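## Task

The plastic housing rests on the open left hand; rotate it with that hand alone until its label points upward. It fails if the housing contacts anything other than this hand (the wrist, wrist camera and camera post count as other things) or comes off the hand. It also fails if either arm or wrist moves, or if the left palm stops facing upward at any moment. To finish, hold the hand and the housing motionless with no motor of this hand overloaded or near overload (a motor dead from the start is ignored), then declare you are done. The hand is then flattened open for you; the housing must not drop lower while this happens and must still lie label-up.

## Robot and tools

Robot: two six-joint arms, left_arm and right_arm, each ending in a four-digit hand with 16 servo motors (index, middle, ring, thumb). left_arm has a left hand, right_arm a right hand. In these tasks only the left hand's fingers act; both arms stay frozen, and the left palm stays facing up.

Frames. Scene frame: origin at table height midway between the arm bases, +z up, +x out over the table, left_arm on the +y side. Hand positions, quaternions and velocities in results are in each arm's own base frame. Pose offsets are in the Hand target's own axes: +z runs along straight fingers toward the tips, +y points out of the palm face, and on the left hand +x points toward the thumb. Fingers bending from straight swing their tips toward +y, i.e. up off a palm-up hand. A fixed mast sits at the wrist on the palm side; the object must not touch it or the wrist camera.

execute_actions(actions, cameras). actions is a list of actions; each action is a table of 1 to 15 rows, one row per 1/30 s control step; a short table repeats its final row until 15 steps have run. Every row is one flat list of exactly 48 numbers, each in [-1, 1], covering both arms in this order: left_arm dx, dy, dz, rx, ry, rz; 16 left hand motor numbers; left current_limit; left speed; then the same 24 for right_arm. The six pose numbers are an offset from the Hand target held at the start of the action (not from the previous row), scaled so 1.0 equals 0.6 m or 180 degrees; rx, ry, rz form one rotation vector. Here every pose number must be 0 in every row: zeros re-request the same Hand target and keep the arm still. Any nonzero value moves an arm and fails the task.

Hand numbers are absolute goal angles, not offsets: each maps linearly between a hinge's two stops (-1 to +1). Order per hand: index_mcp, index_abd, index_pip, index_dip, thumb_cmc, thumb_axl, thumb_mcp, thumb_ipl, middle_mcp, middle_abd, middle_pip, middle_dip, ring_mcp, ring_abd, ring_pip, ring_dip. Straight values: _mcp -0.75, _abd 0.00, _pip -0.58, _dip -0.70, thumb_cmc -0.71, thumb_axl -0.68, thumb_mcp -0.23, thumb_ipl -0.17. Toward +1, _mcp/_pip/_dip curl the finger toward the palm, _abd swings it sideways away from the thumb, thumb_cmc brings the thumb round in front of the palm, thumb_axl rolls it, thumb_mcp/thumb_ipl bend it. A zero is a real goal, not 'unchanged': to leave a hand alone, echo its hand_goal, current_limit and speed. current_limit sets every motor's current cap (-1 = 0 mA, +1 = 550 mA, floor 11 mA); speed sets set-point rate as (speed+1)/2 of 8.5 rad/s. Both start at +0.4 and -0.6 and persist. cameras picks images (cam_high, cam_low, cam_left_wrist, cam_right_wrist, or ["all"]); an empty actions list returns state plus all images.

move(target, speed, blend, stop_force, zero, blocking, cameras) drives arms along straight paths to offset rows of the same 48-number layout; speed in m/s (0.002 to 3.6), blend in m, stop_force in N (3 to 120). It moves arms, so it is not useful here. wait(seconds 0 to 10) lets time pass holding the last commands. stop brakes a running move. zoom_image(camera, region [x0,y0,x1,y1] pixels, at most 504 each side) enlarges part of the newest image of a camera; images are 896x504. zero_wrist_force(arm) re-zeroes a wrist sensor. read_manual gives licence text only. finished_scene(scene) ends scene 1 or 2 for good; call it only once the object is label-up and settled.

Results list per arm: joint positions, torques, Hand target, end_effector_position/quat, velocities (omitted when 'within noise'), wrist force/torque, motor temperatures, and for each hand hand_goal, hand_measured (same scale as goals), hand_current_ma, hand_state per motor (moving, goal, blocked, overload), hand_current_limit, hand_speed. Echoing hand_goal keeps a grip; echoing hand_measured loosens it.

Cautions. A motor at 495 mA or more builds an overload count; after 5 s it shuts off for 10 s. Before finishing, make sure currents are modest and no motor is near that. Keep finger motions gentle and moderate in current so the object rolls rather than being flung off the palm or against the mast, camera or wrist; a drop or fall fails the scene. Watch arm velocities and palm orientation in results to confirm nothing drifted.

Each tool is called after "Request:" as name([rows], argument=value, ...), one row to a line, values as JSON.

## Session

Request:
execute_actions(actions=[])

Scene clock: 0.00 s.
left_arm: end_effector_position=(+0.4310, -0.4299, +0.4062) hand_goal=(-0.754, +0.000, -0.576, -0.696, +0.104, -0.540, -0.162, -0.106, -0.754, +0.000, -0.576, -0.696, -0.754, +0.000, -0.576, -0.696) hand_measured=(-0.766, +0.000, -0.580, -0.696, +0.092, -0.544, -0.164, -0.108, -0.766, +0.000, -0.580, -0.696, -0.766, +0.000, -0.578, -0.696) hand_current_ma=(-5, +0, +0, +0, -5, -1, +0, +0, -5, +0, -1, +0, -6, +0, +0, +0) hand_state=(goal, goal, goal, goal, goal, goal, goal, goal, goal, goal, goal, goal, goal, goal, goal, goal) hand_current_limit=0.40 hand_speed=-0.60 end_effector_quat_wxyz=(+0.648, +0.644, +0.268, +0.306) | right_arm: end_effector_position=(+0.3022, -0.2677, +0.2158) hand_goal=(-0.754, +0.000, -0.576, -0.696, -0.714, -0.678, -0.226, -0.168, -0.754, +0.000, -0.576, -0.696, -0.754, +0.000, -0.576, -0.696) hand_measured=(-0.754, +0.000, -0.576, -0.696, -0.714, -0.678, -0.226, -0.168, -0.754, +0.000, -0.576, -0.696, -0.754, +0.000, -0.576, -0.696) hand_current_ma=(+0, +0, +0, +0, +0, +0, +0, +0, +0, +0, +0, +0, +0, +0, +0, +0) hand_state=(goal, goal, goal, goal, goal, goal, goal, goal, goal, goal, goal, goal, goal, goal, goal, goal) hand_current_limit=0.40 hand_speed=-0.60 end_effector_quat_wxyz=(-0.026, +0.963, -0.268, -0.012)
Joint positions: left_arm=[2.634 -1.971 -2.215 1.071 1.343 0.04] | right_arm=[-0.855 -1.718 2.057 -1.861 -1.541 1.259]
Joint velocities: within noise
Joint torques (N m): no reading
Motor temperatures (°C): left_arm=[34 32 35 37 35 33] | right_arm=[34 30 34 36 37 37]
Wrist force (N): no reading
Wrist torque (N m): no reading
Wrist force, peak (N): no reading
Hand target: left_arm +0.4310, -0.4299, +0.4062; +0.648, +0.644, +0.268, +0.306 | right_arm +0.3022, -0.2677, +0.2158; -0.026, +0.963, -0.268, -0.012

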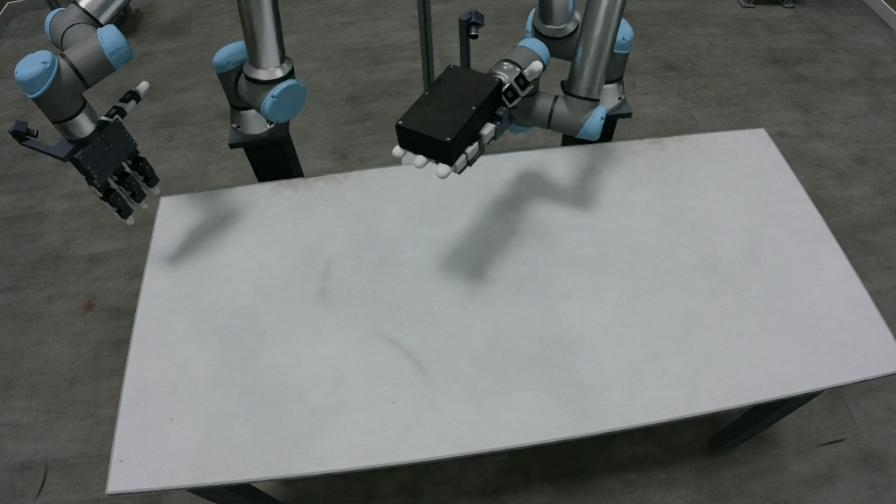

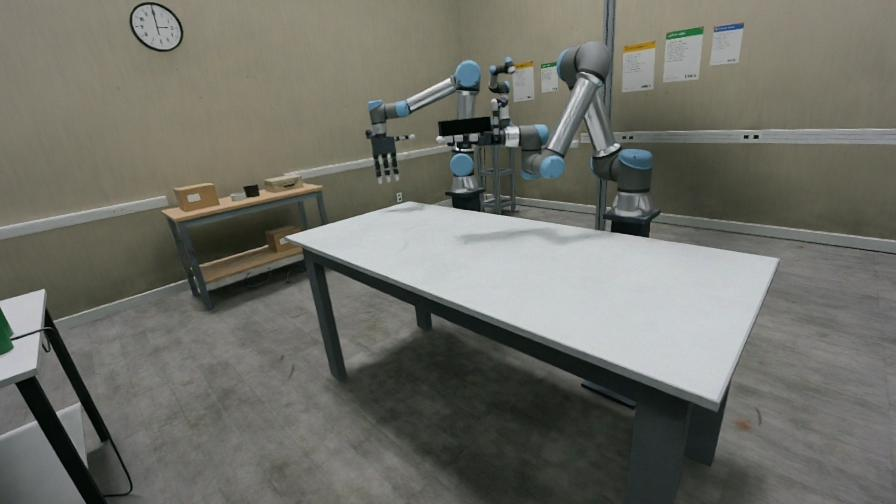

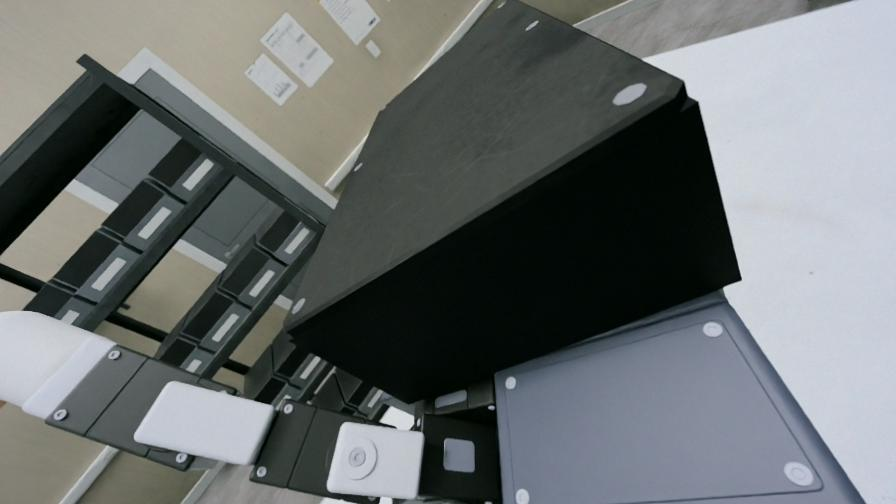

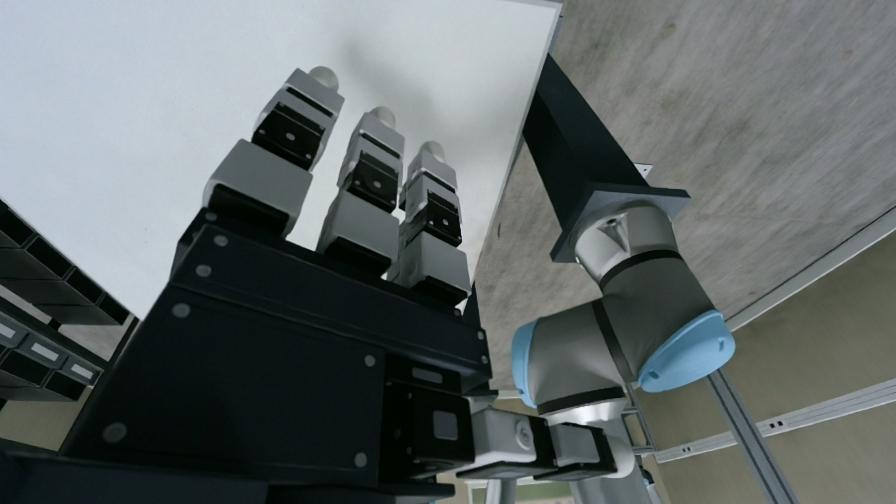

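Request:
zoom_image(camera="cam_high", region=[340, 0, 620, 200])

Request:
zoom_image(camera="cam_low", region=[400, 50, 600, 200])

Request:
zoom_image(camera="cam_left_wrist", region=[260, 0, 764, 504])

Scaled by 1.800 from the camera's 896x504 image, which has a finer 1280x720 frame.

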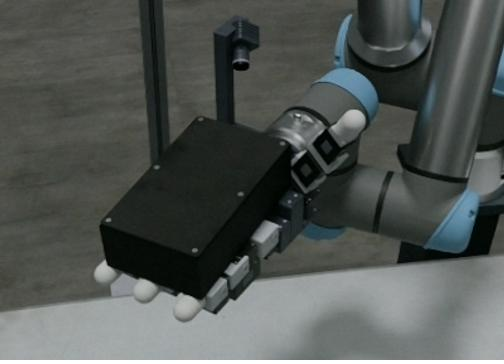

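Scaled by 2.520 from the camera's 896x504 image, which has a finer 1280x720 frame.

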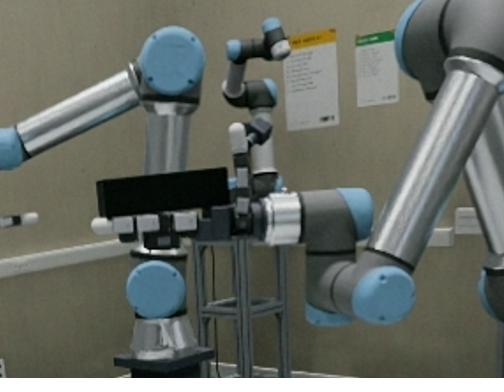

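Scaled by 1.000.

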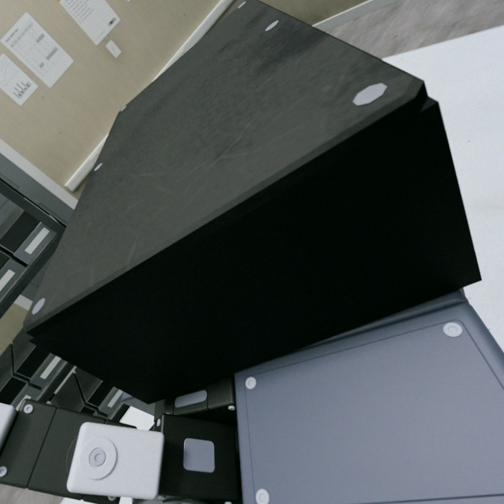

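Request:
execute_actions([
  [[0,0,0,0,0,0,-0.754,0,-0.576,-0.696,-0.5,-0.677,-0.162,-0.106,-0.754,0,-0.576,-0.696,-0.754,0,-0.576,-0.696,0.4,-0.75,0,0,0,0,0,0,-0.754,0,-0.576,-0.696,-0.714,-0.678,-0.226,-0.168,-0.754,0,-0.576,-0.696,-0.754,0,-0.576,-0.696,0.4,-0.6]],
])

Request:
execute_actions([
  [[0,0,0,0,0,0,-0.754,0,-0.576,-0.696,-0.5,-0.677,0.7,-0.106,-0.754,0,-0.576,-0.696,-0.754,0,-0.576,-0.696,0.4,-0.75,0,0,0,0,0,0,-0.754,0,-0.576,-0.696,-0.714,-0.678,-0.226,-0.168,-0.754,0,-0.576,-0.696,-0.754,0,-0.576,-0.696,0.4,-0.6]],
], cameras=["all"])

Request:
zoom_image(camera="cam_high", region=[360, 20, 600, 200])

Scene clock: 125.13 s.
left_arm: end_effector_position=(+0.4310, -0.4299, +0.4062) hand_goal=(-0.754, +0.000, -0.576, -0.696, -0.500, -0.678, -0.162, -0.106, -0.754, +0.000, -0.576, -0.696, -0.754, +0.000, -0.576, -0.696) hand_measured=(-0.766, +0.000, -0.580, -0.696, -0.506, -0.676, -0.164, -0.108, -0.766, +0.000, -0.580, -0.696, -0.766, +0.000, -0.578, -0.696) hand_current_ma=(-5, +0, +0, +0, -2, +0, +0, +0, -5, +0, -1, +0, -6, +0, +0, +0) hand_state=(goal, goal, goal, goal, goal, goal, goal, goal, goal, goal, goal, goal, goal, goal, goal, goal) hand_current_limit=0.40 hand_speed=-0.75 end_effector_quat_wxyz=(+0.648, +0.644, +0.268, +0.306) | right_arm: end_effector_position=(+0.3022, -0.2677, +0.2158) hand_goal=(-0.754, +0.000, -0.576, -0.696, -0.714, -0.678, -0.226, -0.168, -0.754, +0.000, -0.576, -0.696, -0.754, +0.000, -0.576, -0.696) hand_measured=(-0.754, +0.000, -0.576, -0.696, -0.714, -0.678, -0.224, -0.168, -0.754, +0.000, -0.576, -0.696, -0.754, +0.000, -0.576, -0.696) hand_current_ma=(+0, +0, +0, +0, +0, +0, +0, +0, +0, +0, +0, +0, +0, +0, +0, +0) hand_state=(goal, goal, goal, goal, goal, goal, goal, goal, goal, goal, goal, goal, goal, goal, goal, goal) hand_current_limit=0.40 hand_speed=-0.60 end_effector_quat_wxyz=(-0.026, +0.963, -0.268, -0.012)
Joint positions: left_arm=[2.634 -1.971 -2.215 1.071 1.343 0.04] | right_arm=[-0.855 -1.718 2.057 -1.861 -1.541 1.259]
Joint torques (N m): left_arm=[6.63 20.4 8.68 1.61 1.49 1.27] | right_arm=[0.85 -19.36 -27.58 -4.59 -1.3 0.12]
Wrist force (N): left_arm=[0.3 -0.3 0.2] | right_arm=[0.0 0.3 0.1]
Wrist torque (N m): left_arm=[-0.05 -0.04 0.00] | right_arm=[0.02 0.00 0.01]
Wrist force, peak (N): left_arm=[0.4 -0.3 0.5] | right_arm=[0.4 0.9 0.1]
Hand target: left_arm +0.4310, -0.4299, +0.4062; +0.648, +0.644, +0.268, +0.306 | right_arm +0.3022, -0.2677, +0.2158; -0.026, +0.963, -0.268, -0.012
Off the commanded pose: left_arm 0.000 m, 0 deg | right_arm 0.000 m, 0 deg.

Scene clock: 126.60 s.
left_arm: end_effector_position=(+0.4310, -0.4299, +0.4062) hand_goal=(-0.754, +0.000, -0.576, -0.696, -0.500, -0.678, +0.700, -0.106, -0.754, +0.000, -0.576, -0.696, -0.754, +0.000, -0.576, -0.696) hand_measured=(-0.766, +0.000, -0.580, -0.696, -0.508, -0.680, +0.634, -0.108, -0.766, +0.000, -0.580, -0.696, -0.766, +0.000, -0.578, -0.696) hand_current_ma=(-5, +0, +0, +0, -2, +0, -148, +0, -5, +0, -1, +0, -6, +0, +0, +0) hand_state=(goal, goal, goal, goal, goal, goal, blocked, goal, goal, goal, goal, goal, goal, goal, goal, goal) hand_current_limit=0.40 hand_speed=-0.75 end_effector_quat_wxyz=(+0.648, +0.644, +0.268, +0.306) | right_arm: end_effector_position=(+0.3022, -0.2677, +0.2158) hand_goal=(-0.754, +0.000, -0.576, -0.696, -0.714, -0.678, -0.226, -0.168, -0.754, +0.000, -0.576, -0.696, -0.754, +0.000, -0.576, -0.696) hand_measured=(-0.754, +0.000, -0.576, -0.696, -0.714, -0.678, -0.224, -0.168, -0.754, +0.000, -0.576, -0.696, -0.754, +0.000, -0.576, -0.696) hand_current_ma=(+0, +0, +0, +0, +0, +0, +0, +0, +0, +0, +0, +0, +0, +0, +0, +0) hand_state=(goal, goal, goal, goal, goal, goal, goal, goal, goal, goal, goal, goal, goal, goal, goal, goal) hand_current_limit=0.40 hand_speed=-0.60 end_effector_quat_wxyz=(-0.026, +0.963, -0.268, -0.012)
Joint positions: left_arm=[2.634 -1.971 -2.215 1.071 1.343 0.04] | right_arm=[-0.855 -1.718 2.057 -1.861 -1.541 1.259]
Joint torques (N m): left_arm=[7.19 20.67 8.46 1.76 1.52 1.14] | right_arm=[0.38 -18.83 -28.57 -4.87 -1.29 0.15]
Wrist force (N): left_arm=[0.1 -0.1 0.2] | right_arm=[0.0 0.3 0.2]
Wrist torque (N m): left_arm=[-0.01 -0.01 0.01] | right_arm=[0.03 0.00 0.01]
Wrist force, peak (N): left_arm=[0.4 -0.1 0.5] | right_arm=[0.4 0.6 0.2]
Hand target: left_arm +0.4310, -0.4299, +0.4062; +0.648, +0.644, +0.268, +0.306 | right_arm +0.3022, -0.2677, +0.2158; -0.026, +0.963, -0.268, -0.012
Off the commanded pose: left_arm 0.000 m, 0 deg | right_arm 0.000 m, 0 deg.

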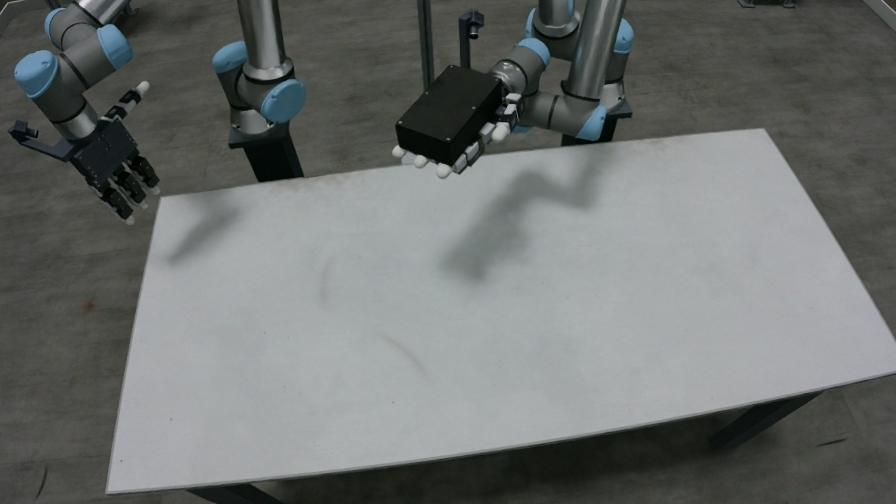

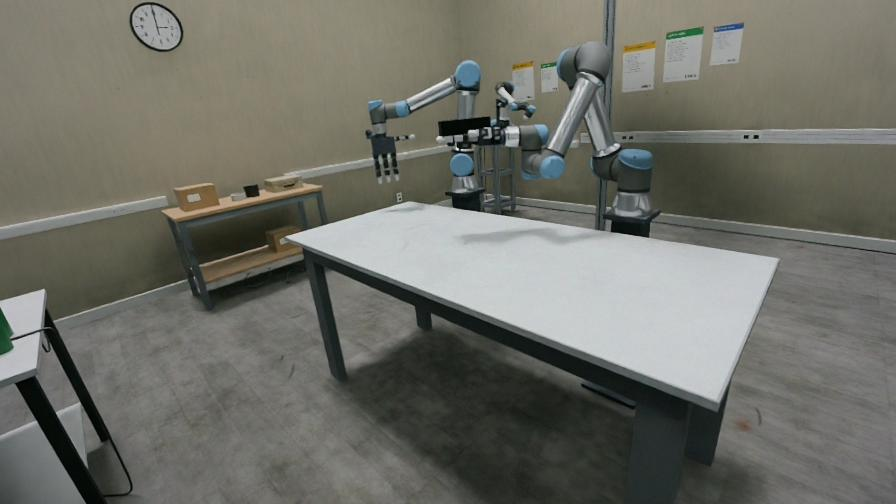

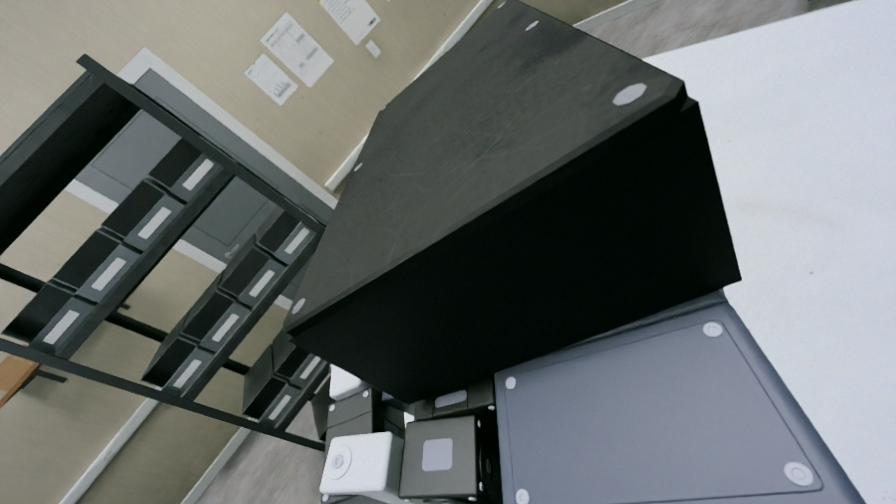

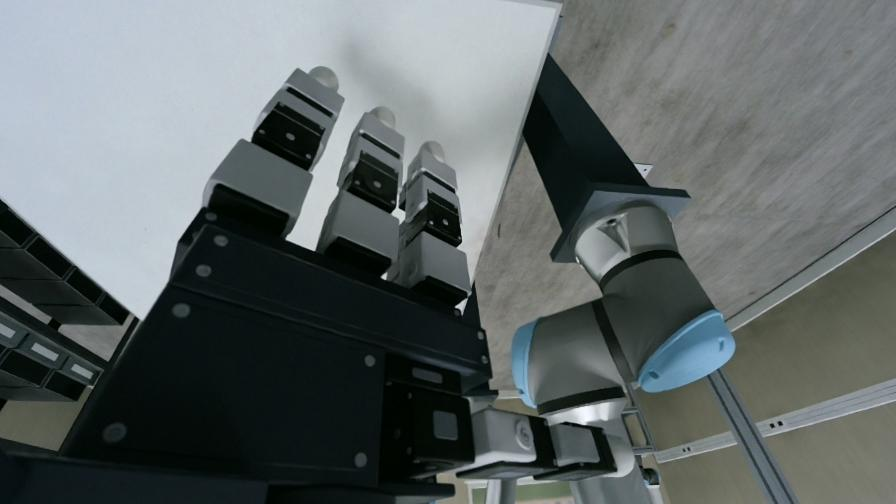

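Scaled by 2.100 from the camera's 896x504 image, which has a finer 1280x720 frame.

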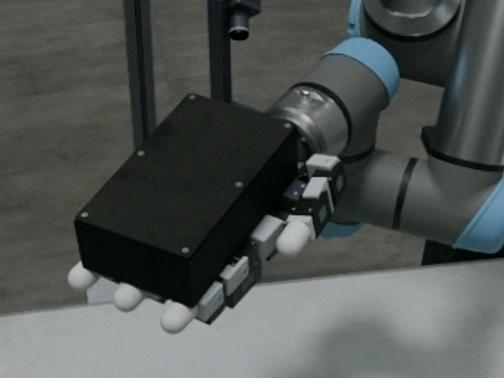

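Request:
execute_actions([
  [[0,0,0,0,0,0,-0.754,0,-0.576,-0.696,-0.2,-0.677,0.75,-0.106,-0.754,0,-0.576,-0.696,-0.754,0,-0.576,-0.696,0.4,-0.85,0,0,0,0,0,0,-0.754,0,-0.576,-0.696,-0.714,-0.678,-0.226,-0.168,-0.754,0,-0.576,-0.696,-0.754,0,-0.576,-0.696,0.4,-0.6]],
], cameras=["cam_left_wrist"])

Request:
execute_actions([
  [[0,0,0,0,0,0,-0.754,0,-0.576,-0.696,0.1,-0.677,0.75,-0.106,-0.754,0,-0.576,-0.696,-0.754,0,-0.576,-0.696,0.4,-0.85,0,0,0,0,0,0,-0.754,0,-0.576,-0.696,-0.714,-0.678,-0.226,-0.168,-0.754,0,-0.576,-0.696,-0.754,0,-0.576,-0.696,0.4,-0.6]],
], cameras=["cam_left_wrist","cam_high"])

Request:
zoom_image(camera="cam_high", region=[360, 20, 600, 200])

Scene clock: 132.63 s.
left_arm: end_effector_position=(+0.4310, -0.4299, +0.4062) hand_goal=(-0.754, +0.000, -0.576, -0.696, -0.200, -0.678, +0.750, -0.106, -0.754, +0.000, -0.576, -0.696, -0.754, +0.000, -0.576, -0.696) hand_measured=(-0.766, +0.000, -0.580, -0.696, -0.204, -0.692, +0.652, -0.108, -0.766, +0.000, -0.580, -0.696, -0.766, +0.000, -0.578, -0.696) hand_current_ma=(-5, +0, +0, +0, +0, -8, -296, +0, -5, +0, -1, +0, -6, +0, +0, +0) hand_state=(goal, goal, goal, goal, goal, goal, blocked, goal, goal, goal, goal, goal, goal, goal, goal, goal) hand_current_limit=0.40 hand_speed=-0.85 end_effector_quat_wxyz=(+0.648, +0.644, +0.268, +0.306) | right_arm: end_effector_position=(+0.3022, -0.2677, +0.2158) hand_goal=(-0.754, +0.000, -0.576, -0.696, -0.714, -0.678, -0.226, -0.168, -0.754, +0.000, -0.576, -0.696, -0.754, +0.000, -0.576, -0.696) hand_measured=(-0.754, +0.000, -0.576, -0.696, -0.714, -0.678, -0.224, -0.168, -0.754, +0.000, -0.576, -0.696, -0.754, +0.000, -0.576, -0.696) hand_current_ma=(+0, +0, +0, +0, +0, +0, +0, +0, +0, +0, +0, +0, +0, +0, +0, +0) hand_state=(goal, goal, goal, goal, goal, goal, goal, goal, goal, goal, goal, goal, goal, goal, goal, goal) hand_current_limit=0.40 hand_speed=-0.60 end_effector_quat_wxyz=(-0.026, +0.963, -0.268, -0.012)
Joint positions: left_arm=[2.634 -1.971 -2.215 1.071 1.343 0.04] | right_arm=[-0.855 -1.718 2.057 -1.861 -1.541 1.259]
Joint torques (N m): left_arm=[7.24 20.71 8.59 1.67 1.52 0.88] | right_arm=[-0.97 -20.43 -27.38 -4.58 -1.35 0.23]
Wrist force (N): left_arm=[0.1 -0.2 0.5] | right_arm=[0.1 0.2 0.0]
Wrist torque (N m): left_arm=[-0.02 -0.01 0.01] | right_arm=[0.03 -0.01 0.01]
Wrist force, peak (N): left_arm=[0.3 -0.4 0.4] | right_arm=[-0.2 0.9 0.0]
Hand target: left_arm +0.4310, -0.4299, +0.4062; +0.648, +0.644, +0.268, +0.306 | right_arm +0.3022, -0.2677, +0.2158; -0.026, +0.963, -0.268, -0.012
Off the commanded pose: left_arm 0.000 m, 0 deg | right_arm 0.000 m, 0 deg.
Images, in order (width x height): cam_left_wrist 896x504.

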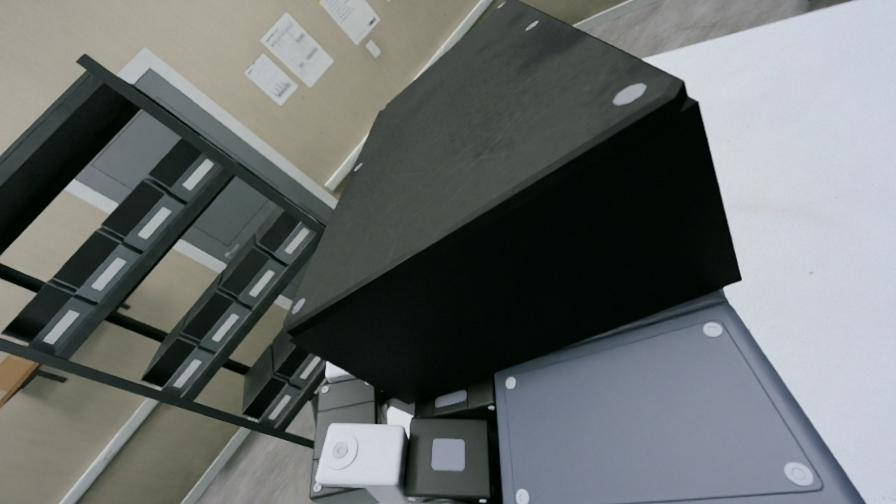

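Scene clock: 133.47 s.
left_arm: end_effector_position=(+0.4310, -0.4299, +0.4062) hand_goal=(-0.754, +0.000, -0.576, -0.696, +0.100, -0.678, +0.750, -0.106, -0.754, +0.000, -0.576, -0.696, -0.754, +0.000, -0.576, -0.696) hand_measured=(-0.766, +0.000, -0.580, -0.696, +0.094, -0.692, +0.728, -0.108, -0.766, +0.000, -0.580, -0.696, -0.768, +0.000, -0.578, -0.696) hand_current_ma=(-6, +0, +0, +0, -1, -8, -21, +0, -6, +0, -1, +0, -7, +0, +0, +0) hand_state=(goal, goal, goal, goal, goal, goal, blocked, goal, goal, goal, goal, goal, goal, goal, goal, goal) hand_current_limit=0.40 hand_speed=-0.85 end_effector_quat_wxyz=(+0.648, +0.644, +0.268, +0.306) | right_arm: end_effector_position=(+0.3022, -0.2677, +0.2158) hand_goal=(-0.754, +0.000, -0.576, -0.696, -0.714, -0.678, -0.226, -0.168, -0.754, +0.000, -0.576, -0.696, -0.754, +0.000, -0.576, -0.696) hand_measured=(-0.754, +0.000, -0.576, -0.696, -0.714, -0.678, -0.224, -0.168, -0.754, +0.000, -0.576, -0.696, -0.754, +0.000, -0.576, -0.696) hand_current_ma=(+0, +0, +0, +0, +0, +0, +0, +0, +0, +0, +0, +0, +0, +0, +0, +0) hand_state=(goal, goal, goal, goal, goal, goal, goal, goal, goal, goal, goal, goal, goal, goal, goal, goal) hand_current_limit=0.40 hand_speed=-0.60 end_effector_quat_wxyz=(-0.026, +0.963, -0.268, -0.012)
Joint positions: left_arm=[2.634 -1.971 -2.215 1.071 1.343 0.04] | right_arm=[-0.855 -1.718 2.057 -1.861 -1.541 1.259]
Joint torques (N m): left_arm=[6.88 20.62 8.12 1.71 1.47 0.86] | right_arm=[-1.02 -20.89 -28.69 -4.76 -1.2 0.06]
Wrist force (N): left_arm=[0.0 0.1 0.1] | right_arm=[0.1 0.2 0.0]
Wrist torque (N m): left_arm=[0.02 0.01 0.02] | right_arm=[0.02 -0.02 0.02]
Wrist force, peak (N): left_arm=[0.4 0.1 0.5] | right_arm=[0.3 0.7 0.1]
Hand target: left_arm +0.4310, -0.4299, +0.4062; +0.648, +0.644, +0.268, +0.306 | right_arm +0.3022, -0.2677, +0.2158; -0.026, +0.963, -0.268, -0.012
Off the commanded pose: left_arm 0.000 m, 0 deg | right_arm 0.000 m, 0 deg.
Images, in order (width x height): cam_high 896x504, cam_left_wrist 896x504.

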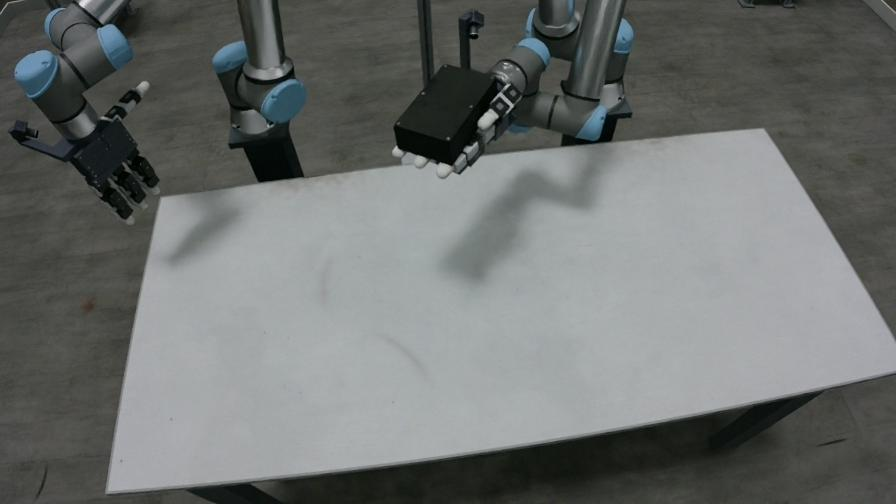

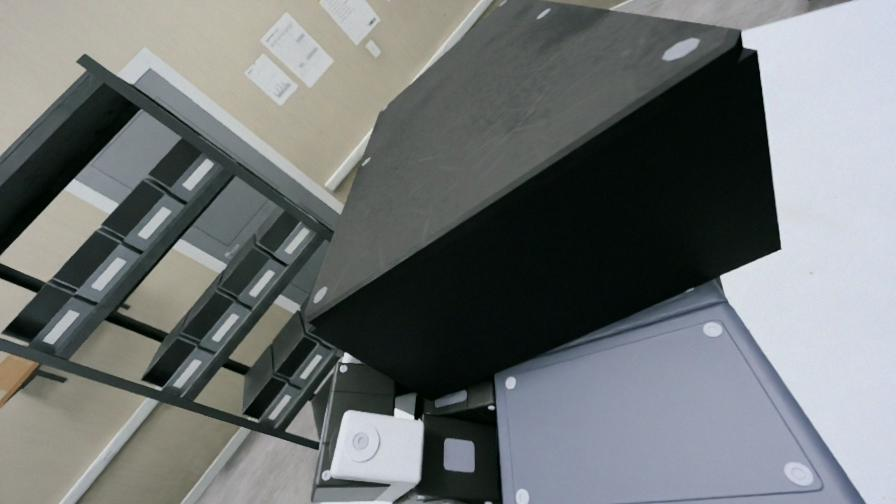

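Scaled by 2.100 from the camera's 896x504 image, which has a finer 1280x720 frame.

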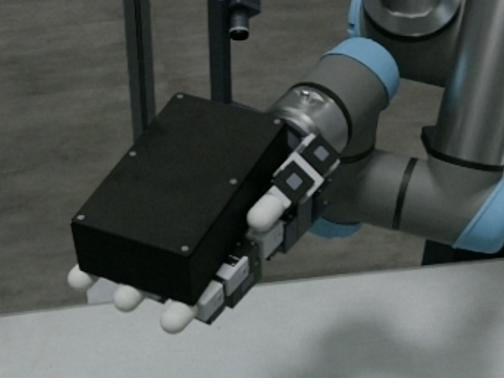

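Request:
execute_actions([
  [[0,0,0,0,0,0,-0.754,0,-0.576,-0.696,0.1,-0.677,0.74,-0.106,-0.754,0,-0.576,-0.696,-0.616,0,-0.576,-0.696,0.7,-0.9,0,0,0,0,0,0,-0.754,0,-0.576,-0.696,-0.714,-0.678,-0.226,-0.168,-0.754,0,-0.576,-0.696,-0.754,0,-0.576,-0.696,0.4,-0.6]],
], cameras=["cam_left_wrist","cam_high"])

Request:
zoom_image(camera="cam_high", region=[360, 20, 600, 200])

Scene clock: 141.83 s.
left_arm: end_effector_position=(+0.4310, -0.4299, +0.4062) hand_goal=(-0.754, +0.000, -0.576, -0.696, +0.100, -0.678, +0.740, -0.106, -0.754, +0.000, -0.576, -0.696, -0.616, +0.000, -0.576, -0.696) hand_measured=(-0.766, +0.000, -0.580, -0.696, +0.096, -0.692, +0.728, -0.108, -0.766, +0.000, -0.580, -0.696, -0.686, +0.004, -0.588, -0.700) hand_current_ma=(-6, +0, +0, +0, -1, -8, -7, +0, -6, +0, -1, +0, -118, +1, -5, -1) hand_state=(goal, goal, goal, goal, goal, goal, goal, goal, goal, goal, goal, goal, blocked, goal, goal, goal) hand_current_limit=0.70 hand_speed=-0.90 end_effector_quat_wxyz=(+0.648, +0.644, +0.268, +0.306) | right_arm: end_effector_position=(+0.3022, -0.2677, +0.2158) hand_goal=(-0.754, +0.000, -0.576, -0.696, -0.714, -0.678, -0.226, -0.168, -0.754, +0.000, -0.576, -0.696, -0.754, +0.000, -0.576, -0.696) hand_measured=(-0.754, +0.000, -0.576, -0.696, -0.714, -0.678, -0.224, -0.168, -0.754, +0.000, -0.576, -0.696, -0.754, +0.000, -0.576, -0.696) hand_current_ma=(+0, +0, +0, +0, +0, +0, +0, +0, +0, +0, +0, +0, +0, +0, +0, +0) hand_state=(goal, goal, goal, goal, goal, goal, goal, goal, goal, goal, goal, goal, goal, goal, goal, goal) hand_current_limit=0.40 hand_speed=-0.60 end_effector_quat_wxyz=(-0.026, +0.963, -0.268, -0.012)
Joint positions: left_arm=[2.634 -1.971 -2.215 1.071 1.343 0.04] | right_arm=[-0.855 -1.718 2.057 -1.861 -1.541 1.259]
Joint torques (N m): left_arm=[7.73 20.31 8.44 1.73 1.53 0.58] | right_arm=[-0.02 -20.86 -27.55 -4.55 -1.49 0.27]
Wrist force (N): left_arm=[0.1 -0.1 0.2] | right_arm=[0.2 0.2 -0.1]
Wrist torque (N m): left_arm=[0.00 -0.02 0.02] | right_arm=[0.02 -0.02 0.02]
Wrist force, peak (N): left_arm=[0.0 -0.4 0.6] | right_arm=[0.4 0.6 0.5]
Hand target: left_arm +0.4310, -0.4299, +0.4062; +0.648, +0.644, +0.268, +0.306 | right_arm +0.3022, -0.2677, +0.2158; -0.026, +0.963, -0.268, -0.012
Off the commanded pose: left_arm 0.000 m, 0 deg | right_arm 0.000 m, 0 deg.
Images, in order (width x height): cam_high 896x504, cam_left_wrist 896x504.

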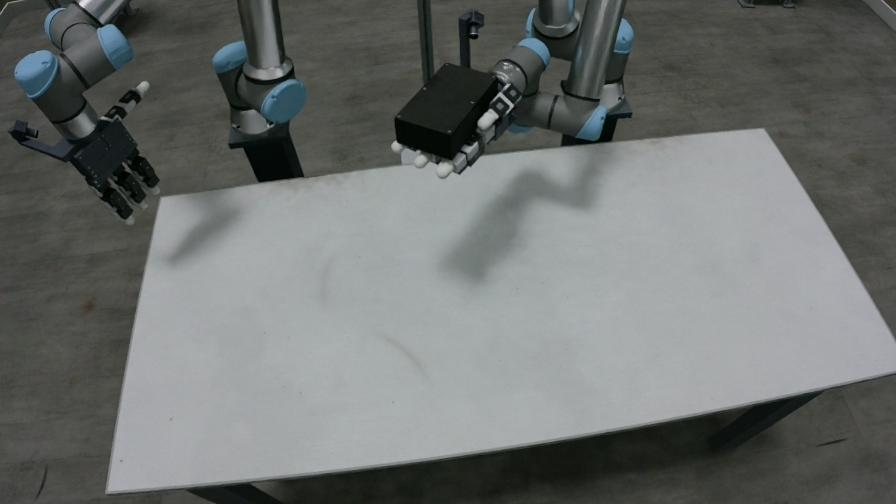

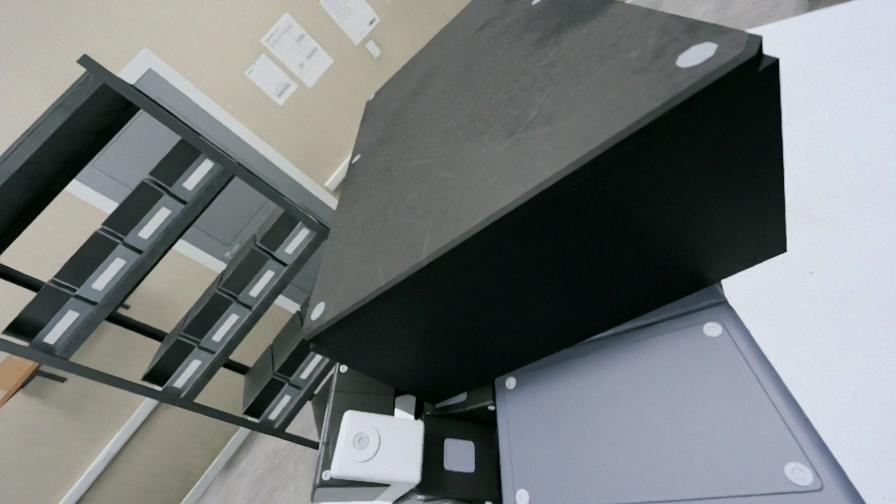

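Scaled by 2.100 from the camera's 896x504 image, which has a finer 1280x720 frame.

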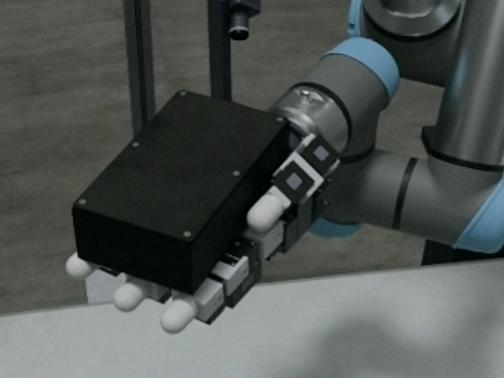

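Request:
execute_actions([
  [[0,0,0,0,0,0,-0.754,0,-0.576,-0.696,0.1,-0.677,0.74,-0.106,-0.754,0,-0.576,-0.696,-0.4,0,-0.576,-0.696,0.7,-0.9,0,0,0,0,0,0,-0.754,0,-0.576,-0.696,-0.714,-0.678,-0.226,-0.168,-0.754,0,-0.576,-0.696,-0.754,0,-0.576,-0.696,0.4,-0.6]],
], cameras=["cam_left_wrist","cam_high"])

Request:
zoom_image(camera="cam_high", region=[360, 20, 600, 200])

Scene clock: 147.47 s.
left_arm: end_effector_position=(+0.4310, -0.4299, +0.4062) hand_goal=(-0.754, +0.000, -0.576, -0.696, +0.100, -0.678, +0.740, -0.106, -0.754, +0.000, -0.576, -0.696, -0.400, +0.000, -0.576, -0.696) hand_measured=(-0.766, +0.000, -0.580, -0.696, +0.096, -0.688, +0.730, -0.108, -0.766, +0.000, -0.580, -0.696, -0.472, +0.006, -0.588, -0.700) hand_current_ma=(-6, +0, +0, +0, -1, -5, -6, +0, -6, +0, -1, +0, -120, +1, -5, -1) hand_state=(goal, goal, goal, goal, goal, goal, goal, goal, goal, goal, goal, goal, blocked, goal, goal, goal) hand_current_limit=0.70 hand_speed=-0.90 end_effector_quat_wxyz=(+0.648, +0.644, +0.268, +0.306) | right_arm: end_effector_position=(+0.3022, -0.2677, +0.2158) hand_goal=(-0.754, +0.000, -0.576, -0.696, -0.714, -0.678, -0.226, -0.168, -0.754, +0.000, -0.576, -0.696, -0.754, +0.000, -0.576, -0.696) hand_measured=(-0.754, +0.000, -0.576, -0.696, -0.714, -0.678, -0.224, -0.168, -0.754, +0.000, -0.576, -0.696, -0.754, +0.000, -0.576, -0.696) hand_current_ma=(+0, +0, +0, +0, +0, +0, +0, +0, +0, +0, +0, +0, +0, +0, +0, +0) hand_state=(goal, goal, goal, goal, goal, goal, goal, goal, goal, goal, goal, goal, goal, goal, goal, goal) hand_current_limit=0.40 hand_speed=-0.60 end_effector_quat_wxyz=(-0.026, +0.963, -0.268, -0.012)
Joint positions: left_arm=[2.634 -1.971 -2.215 1.071 1.343 0.04] | right_arm=[-0.855 -1.718 2.057 -1.861 -1.541 1.259]
Joint torques (N m): left_arm=[8.35 20.49 8.7 1.75 1.5 0.4] | right_arm=[-1.22 -20.49 -28.43 -4.76 -1.31 0.36]
Wrist force (N): left_arm=[-0.1 -0.3 0.2] | right_arm=[0.1 0.4 0.3]
Wrist torque (N m): left_arm=[-0.04 0.01 0.02] | right_arm=[0.03 -0.01 0.02]
Wrist force, peak (N): left_arm=[0.3 0.0 0.6] | right_arm=[0.4 0.7 0.2]
Hand target: left_arm +0.4310, -0.4299, +0.4062; +0.648, +0.644, +0.268, +0.306 | right_arm +0.3022, -0.2677, +0.2158; -0.026, +0.963, -0.268, -0.012
Off the commanded pose: left_arm 0.000 m, 0 deg | right_arm 0.000 m, 0 deg.
Images, in order (width x height): cam_high 896x504, cam_left_wrist 896x504.

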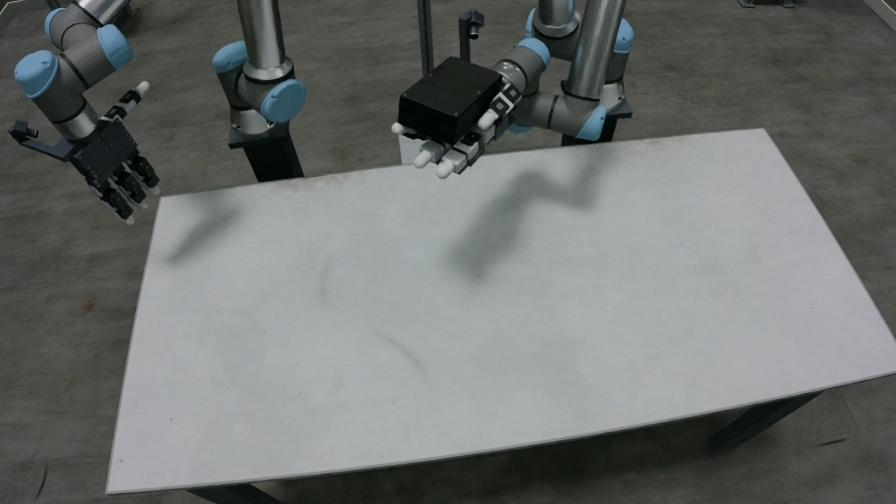

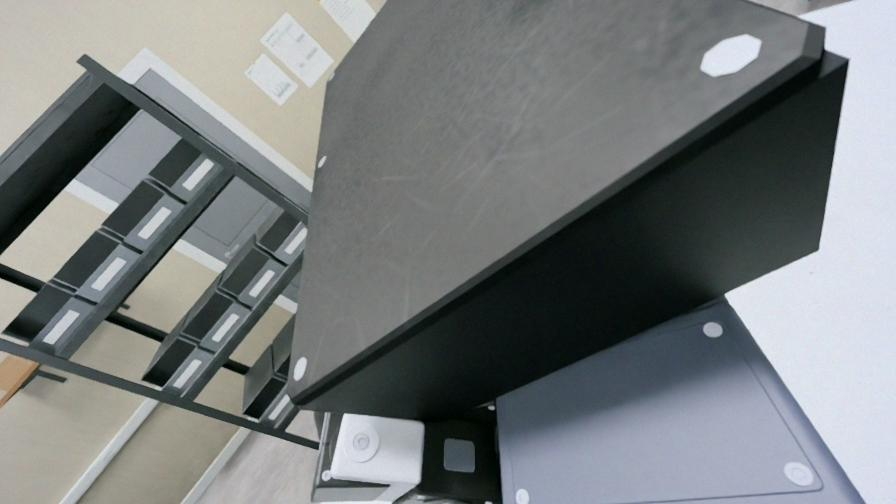

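Scaled by 2.100 from the camera's 896x504 image, which has a finer 1280x720 frame.

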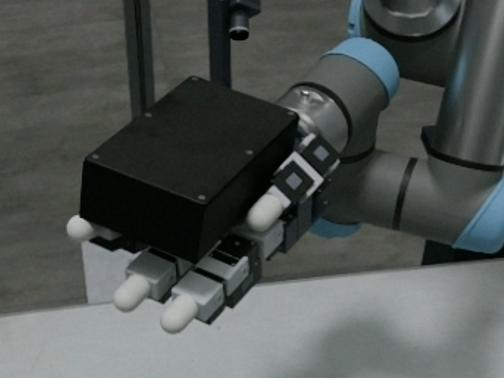

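Request:
execute_actions([
  [[0,0,0,0,0,0,-0.754,0,-0.576,-0.696,0.1,-0.677,0.74,-0.106,-0.754,0,-0.576,-0.696,-0.754,0,-0.576,-0.696,0.7,-0.9,0,0,0,0,0,0,-0.754,0,-0.576,-0.696,-0.714,-0.678,-0.226,-0.168,-0.754,0,-0.576,-0.696,-0.754,0,-0.576,-0.696,0.4,-0.6]],
])

Request:
execute_actions([
  [[0,0,0,0,0,0,-0.754,0,-0.576,-0.696,0.1,-0.677,0.74,-0.106,-0.754,0,-0.576,-0.696,-0.98,0.0,-0.839,-0.696,0.7,-0.85,0,0,0,0,0,0,-0.754,0,-0.576,-0.696,-0.714,-0.678,-0.226,-0.168,-0.754,0,-0.576,-0.696,-0.754,0,-0.576,-0.696,0.4,-0.6]],
])

Request:
execute_actions([
  [[0,0,0,0,0,0,-0.754,0,-0.576,-0.696,0.1,-0.677,0.74,-0.106,-0.754,0,-0.576,-0.696,-0.98,0.33,-0.839,0.96,0.7,-0.7,0,0,0,0,0,0,-0.754,0,-0.576,-0.696,-0.714,-0.678,-0.226,-0.168,-0.754,0,-0.576,-0.696,-0.754,0,-0.576,-0.696,0.4,-0.6]],
], cameras=["cam_left_wrist","cam_high"])

Request:
zoom_image(camera="cam_high", region=[360, 20, 600, 200])

Scene clock: 196.13 s.
left_arm: end_effector_position=(+0.4310, -0.4299, +0.4062) hand_goal=(-0.754, +0.000, -0.576, -0.696, +0.100, -0.678, +0.740, -0.106, -0.754, +0.000, -0.576, -0.696, -0.754, +0.000, -0.576, -0.696) hand_measured=(-0.768, +0.000, -0.580, -0.696, +0.100, -0.686, +0.732, -0.108, -0.768, +0.000, -0.580, -0.696, -0.766, +0.002, -0.586, -0.700) hand_current_ma=(-7, +0, -1, +0, +0, -4, -4, +0, -7, +0, -1, +0, -5, +0, -3, -1) hand_state=(goal, goal, goal, goal, goal, goal, goal, goal, goal, goal, goal, goal, goal, goal, goal, goal) hand_current_limit=0.70 hand_speed=-0.90 end_effector_quat_wxyz=(+0.648, +0.644, +0.268, +0.306) | right_arm: end_effector_position=(+0.3022, -0.2677, +0.2158) hand_goal=(-0.754, +0.000, -0.576, -0.696, -0.714, -0.678, -0.226, -0.168, -0.754, +0.000, -0.576, -0.696, -0.754, +0.000, -0.576, -0.696) hand_measured=(-0.754, +0.000, -0.576, -0.696, -0.714, -0.678, -0.224, -0.168, -0.754, +0.000, -0.576, -0.696, -0.754, +0.000, -0.576, -0.696) hand_current_ma=(+0, +0, +0, +0, +0, +0, +0, +0, +0, +0, +0, +0, +0, +0, +0, +0) hand_state=(goal, goal, goal, goal, goal, goal, goal, goal, goal, goal, goal, goal, goal, goal, goal, goal) hand_current_limit=0.40 hand_speed=-0.60 end_effector_quat_wxyz=(-0.026, +0.963, -0.268, -0.012)
Joint positions: left_arm=[2.634 -1.971 -2.215 1.071 1.343 0.04] | right_arm=[-0.855 -1.718 2.057 -1.861 -1.541 1.259]
Joint torques (N m): left_arm=[10.21 22.1 9.8 2.64 1.18 -1] | right_arm=[0.88 -20.83 -30.36 -4.8 -2.01 0.31]
Wrist force (N): left_arm=[0.1 -0.1 0.2] | right_arm=[-0.1 0.6 0.2]
Wrist torque (N m): left_arm=[0.01 -0.02 0.04] | right_arm=[0.05 0.01 0.00]
Wrist force, peak (N): left_arm=[0.3 -0.5 0.7] | right_arm=[0.3 0.7 0.6]
Hand target: left_arm +0.4310, -0.4299, +0.4062; +0.648, +0.644, +0.268, +0.306 | right_arm +0.3022, -0.2677, +0.2158; -0.026, +0.963, -0.268, -0.012
Off the commanded pose: left_arm 0.000 m, 0 deg | right_arm 0.000 m, 0 deg.

Scene clock: 196.90 s.
left_arm: end_effector_position=(+0.4310, -0.4299, +0.4062) hand_goal=(-0.754, +0.000, -0.576, -0.696, +0.100, -0.678, +0.740, -0.106, -0.754, +0.000, -0.576, -0.696, -0.980, +0.000, -0.840, -0.696) hand_measured=(-0.768, +0.000, -0.580, -0.696, +0.100, -0.686, +0.732, -0.108, -0.768, +0.000, -0.580, -0.696, -0.988, +0.002, -0.840, -0.700) hand_current_ma=(-7, +0, -1, +0, +0, -4, -4, +0, -7, +0, -1, +0, -2, +0, +0, +0) hand_state=(goal, goal, goal, goal, goal, goal, goal, goal, goal, goal, goal, goal, goal, goal, goal, goal) hand_current_limit=0.70 hand_speed=-0.85 end_effector_quat_wxyz=(+0.648, +0.644, +0.268, +0.306) | right_arm: end_effector_position=(+0.3022, -0.2677, +0.2158) hand_goal=(-0.754, +0.000, -0.576, -0.696, -0.714, -0.678, -0.226, -0.168, -0.754, +0.000, -0.576, -0.696, -0.754, +0.000, -0.576, -0.696) hand_measured=(-0.754, +0.000, -0.576, -0.696, -0.714, -0.678, -0.224, -0.168, -0.754, +0.000, -0.576, -0.696, -0.754, +0.000, -0.576, -0.696) hand_current_ma=(+0, +0, +0, +0, +0, +0, +0, +0, +0, +0, +0, +0, +0, +0, +0, +0) hand_state=(goal, goal, goal, goal, goal, goal, goal, goal, goal, goal, goal, goal, goal, goal, goal, goal) hand_current_limit=0.40 hand_speed=-0.60 end_effector_quat_wxyz=(-0.026, +0.963, -0.268, -0.012)
Joint positions: left_arm=[2.634 -1.971 -2.215 1.071 1.343 0.04] | right_arm=[-0.855 -1.718 2.057 -1.861 -1.541 1.259]
Joint torques (N m): left_arm=[10.7 21.92 9.91 2.67 1.19 -0.91] | right_arm=[0.35 -22.78 -30.11 -4.55 -1.77 0.35]
Wrist force (N): left_arm=[0.2 0.2 0.5] | right_arm=[0.2 0.4 0.2]
Wrist torque (N m): left_arm=[0.01 -0.02 0.04] | right_arm=[0.03 -0.03 0.03]
Wrist force, peak (N): left_arm=[0.2 -0.4 0.5] | right_arm=[0.1 0.7 0.0]
Hand target: left_arm +0.4310, -0.4299, +0.4062; +0.648, +0.644, +0.268, +0.306 | right_arm +0.3022, -0.2677, +0.2158; -0.026, +0.963, -0.268, -0.012
Off the commanded pose: left_arm 0.000 m, 0 deg | right_arm 0.000 m, 0 deg.

Scene clock: 198.73 s.
left_arm: end_effector_position=(+0.4310, -0.4299, +0.4062) hand_goal=(-0.754, +0.000, -0.576, -0.696, +0.100, -0.678, +0.740, -0.106, -0.754, +0.000, -0.576, -0.696, -0.980, +0.330, -0.840, +0.960) hand_measured=(-0.768, +0.000, -0.580, -0.696, +0.100, -0.686, +0.732, -0.108, -0.768, +0.000, -0.580, -0.696, -0.990, +0.328, -0.842, +0.952) hand_current_ma=(-7, +0, -1, +0, +0, -4, -4, +0, -7, +0, -1, +0, -4, +0, +0, -2) hand_state=(goal, goal, goal, goal, goal, goal, goal, goal, goal, goal, goal, goal, goal, goal, goal, goal) hand_current_limit=0.70 hand_speed=-0.70 end_effector_quat_wxyz=(+0.648, +0.644, +0.268, +0.306) | right_arm: end_effector_position=(+0.3022, -0.2677, +0.2158) hand_goal=(-0.754, +0.000, -0.576, -0.696, -0.714, -0.678, -0.226, -0.168, -0.754, +0.000, -0.576, -0.696, -0.754, +0.000, -0.576, -0.696) hand_measured=(-0.754, +0.000, -0.576, -0.696, -0.714, -0.678, -0.224, -0.168, -0.754, +0.000, -0.576, -0.696, -0.754, +0.000, -0.576, -0.696) hand_current_ma=(+0, +0, +0, +0, +0, +0, +0, +0, +0, +0, +0, +0, +0, +0, +0, +0) hand_state=(goal, goal, goal, goal, goal, goal, goal, goal, goal, goal, goal, goal, goal, goal, goal, goal) hand_current_limit=0.40 hand_speed=-0.60 end_effector_quat_wxyz=(-0.026, +0.963, -0.268, -0.012)
Joint positions: left_arm=[2.634 -1.971 -2.215 1.071 1.343 0.04] | right_arm=[-0.855 -1.718 2.057 -1.861 -1.541 1.259]
Joint torques (N m): left_arm=[10.4 22.07 9.61 2.69 1.31 -0.94] | right_arm=[-0.85 -22.74 -30.08 -4.83 -1.81 0.3]
Wrist force (N): left_arm=[0.5 0.0 0.4] | right_arm=[0.1 0.3 -0.2]
Wrist torque (N m): left_arm=[0.00 -0.06 0.08] | right_arm=[0.05 -0.01 0.02]
Wrist force, peak (N): left_arm=[0.2 -0.1 0.8] | right_arm=[0.2 0.6 -0.1]
Hand target: left_arm +0.4310, -0.4299, +0.4062; +0.648, +0.644, +0.268, +0.306 | right_arm +0.3022, -0.2677, +0.2158; -0.026, +0.963, -0.268, -0.012
Off the commanded pose: left_arm 0.000 m, 0 deg | right_arm 0.000 m, 0 deg.
Images, in order (width x height): cam_high 896x504, cam_left_wrist 896x504.

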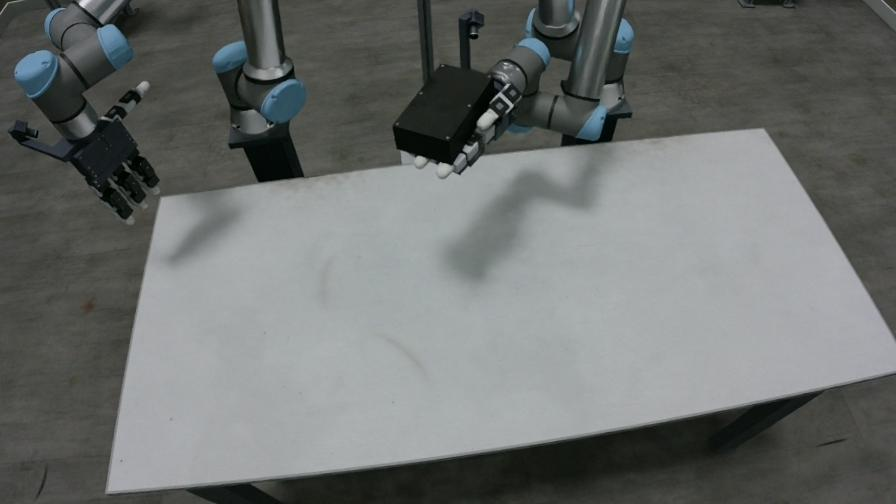

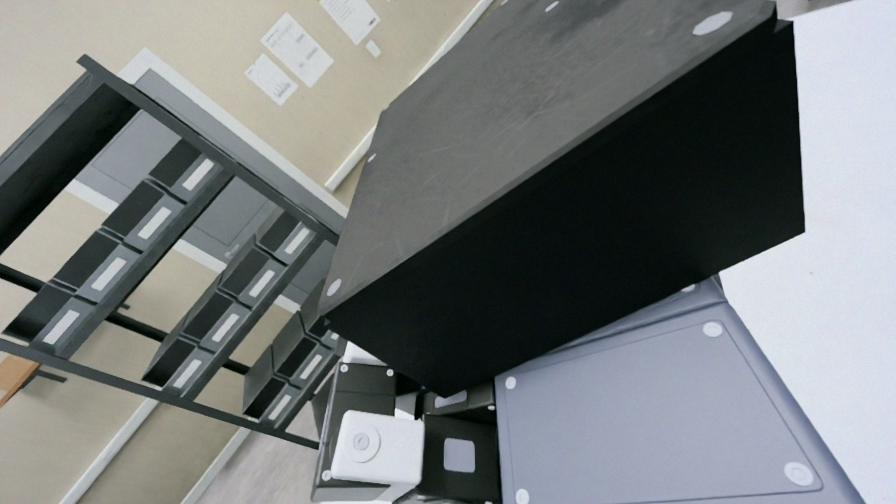

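Scaled by 2.100 from the camera's 896x504 image, which has a finer 1280x720 frame.

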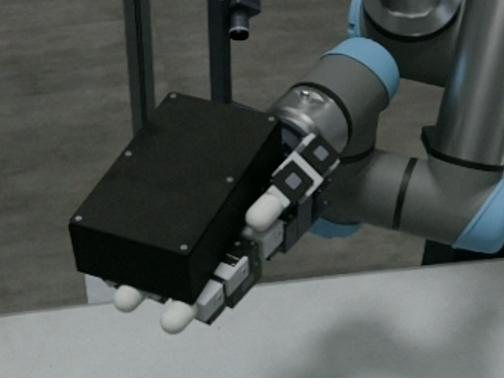

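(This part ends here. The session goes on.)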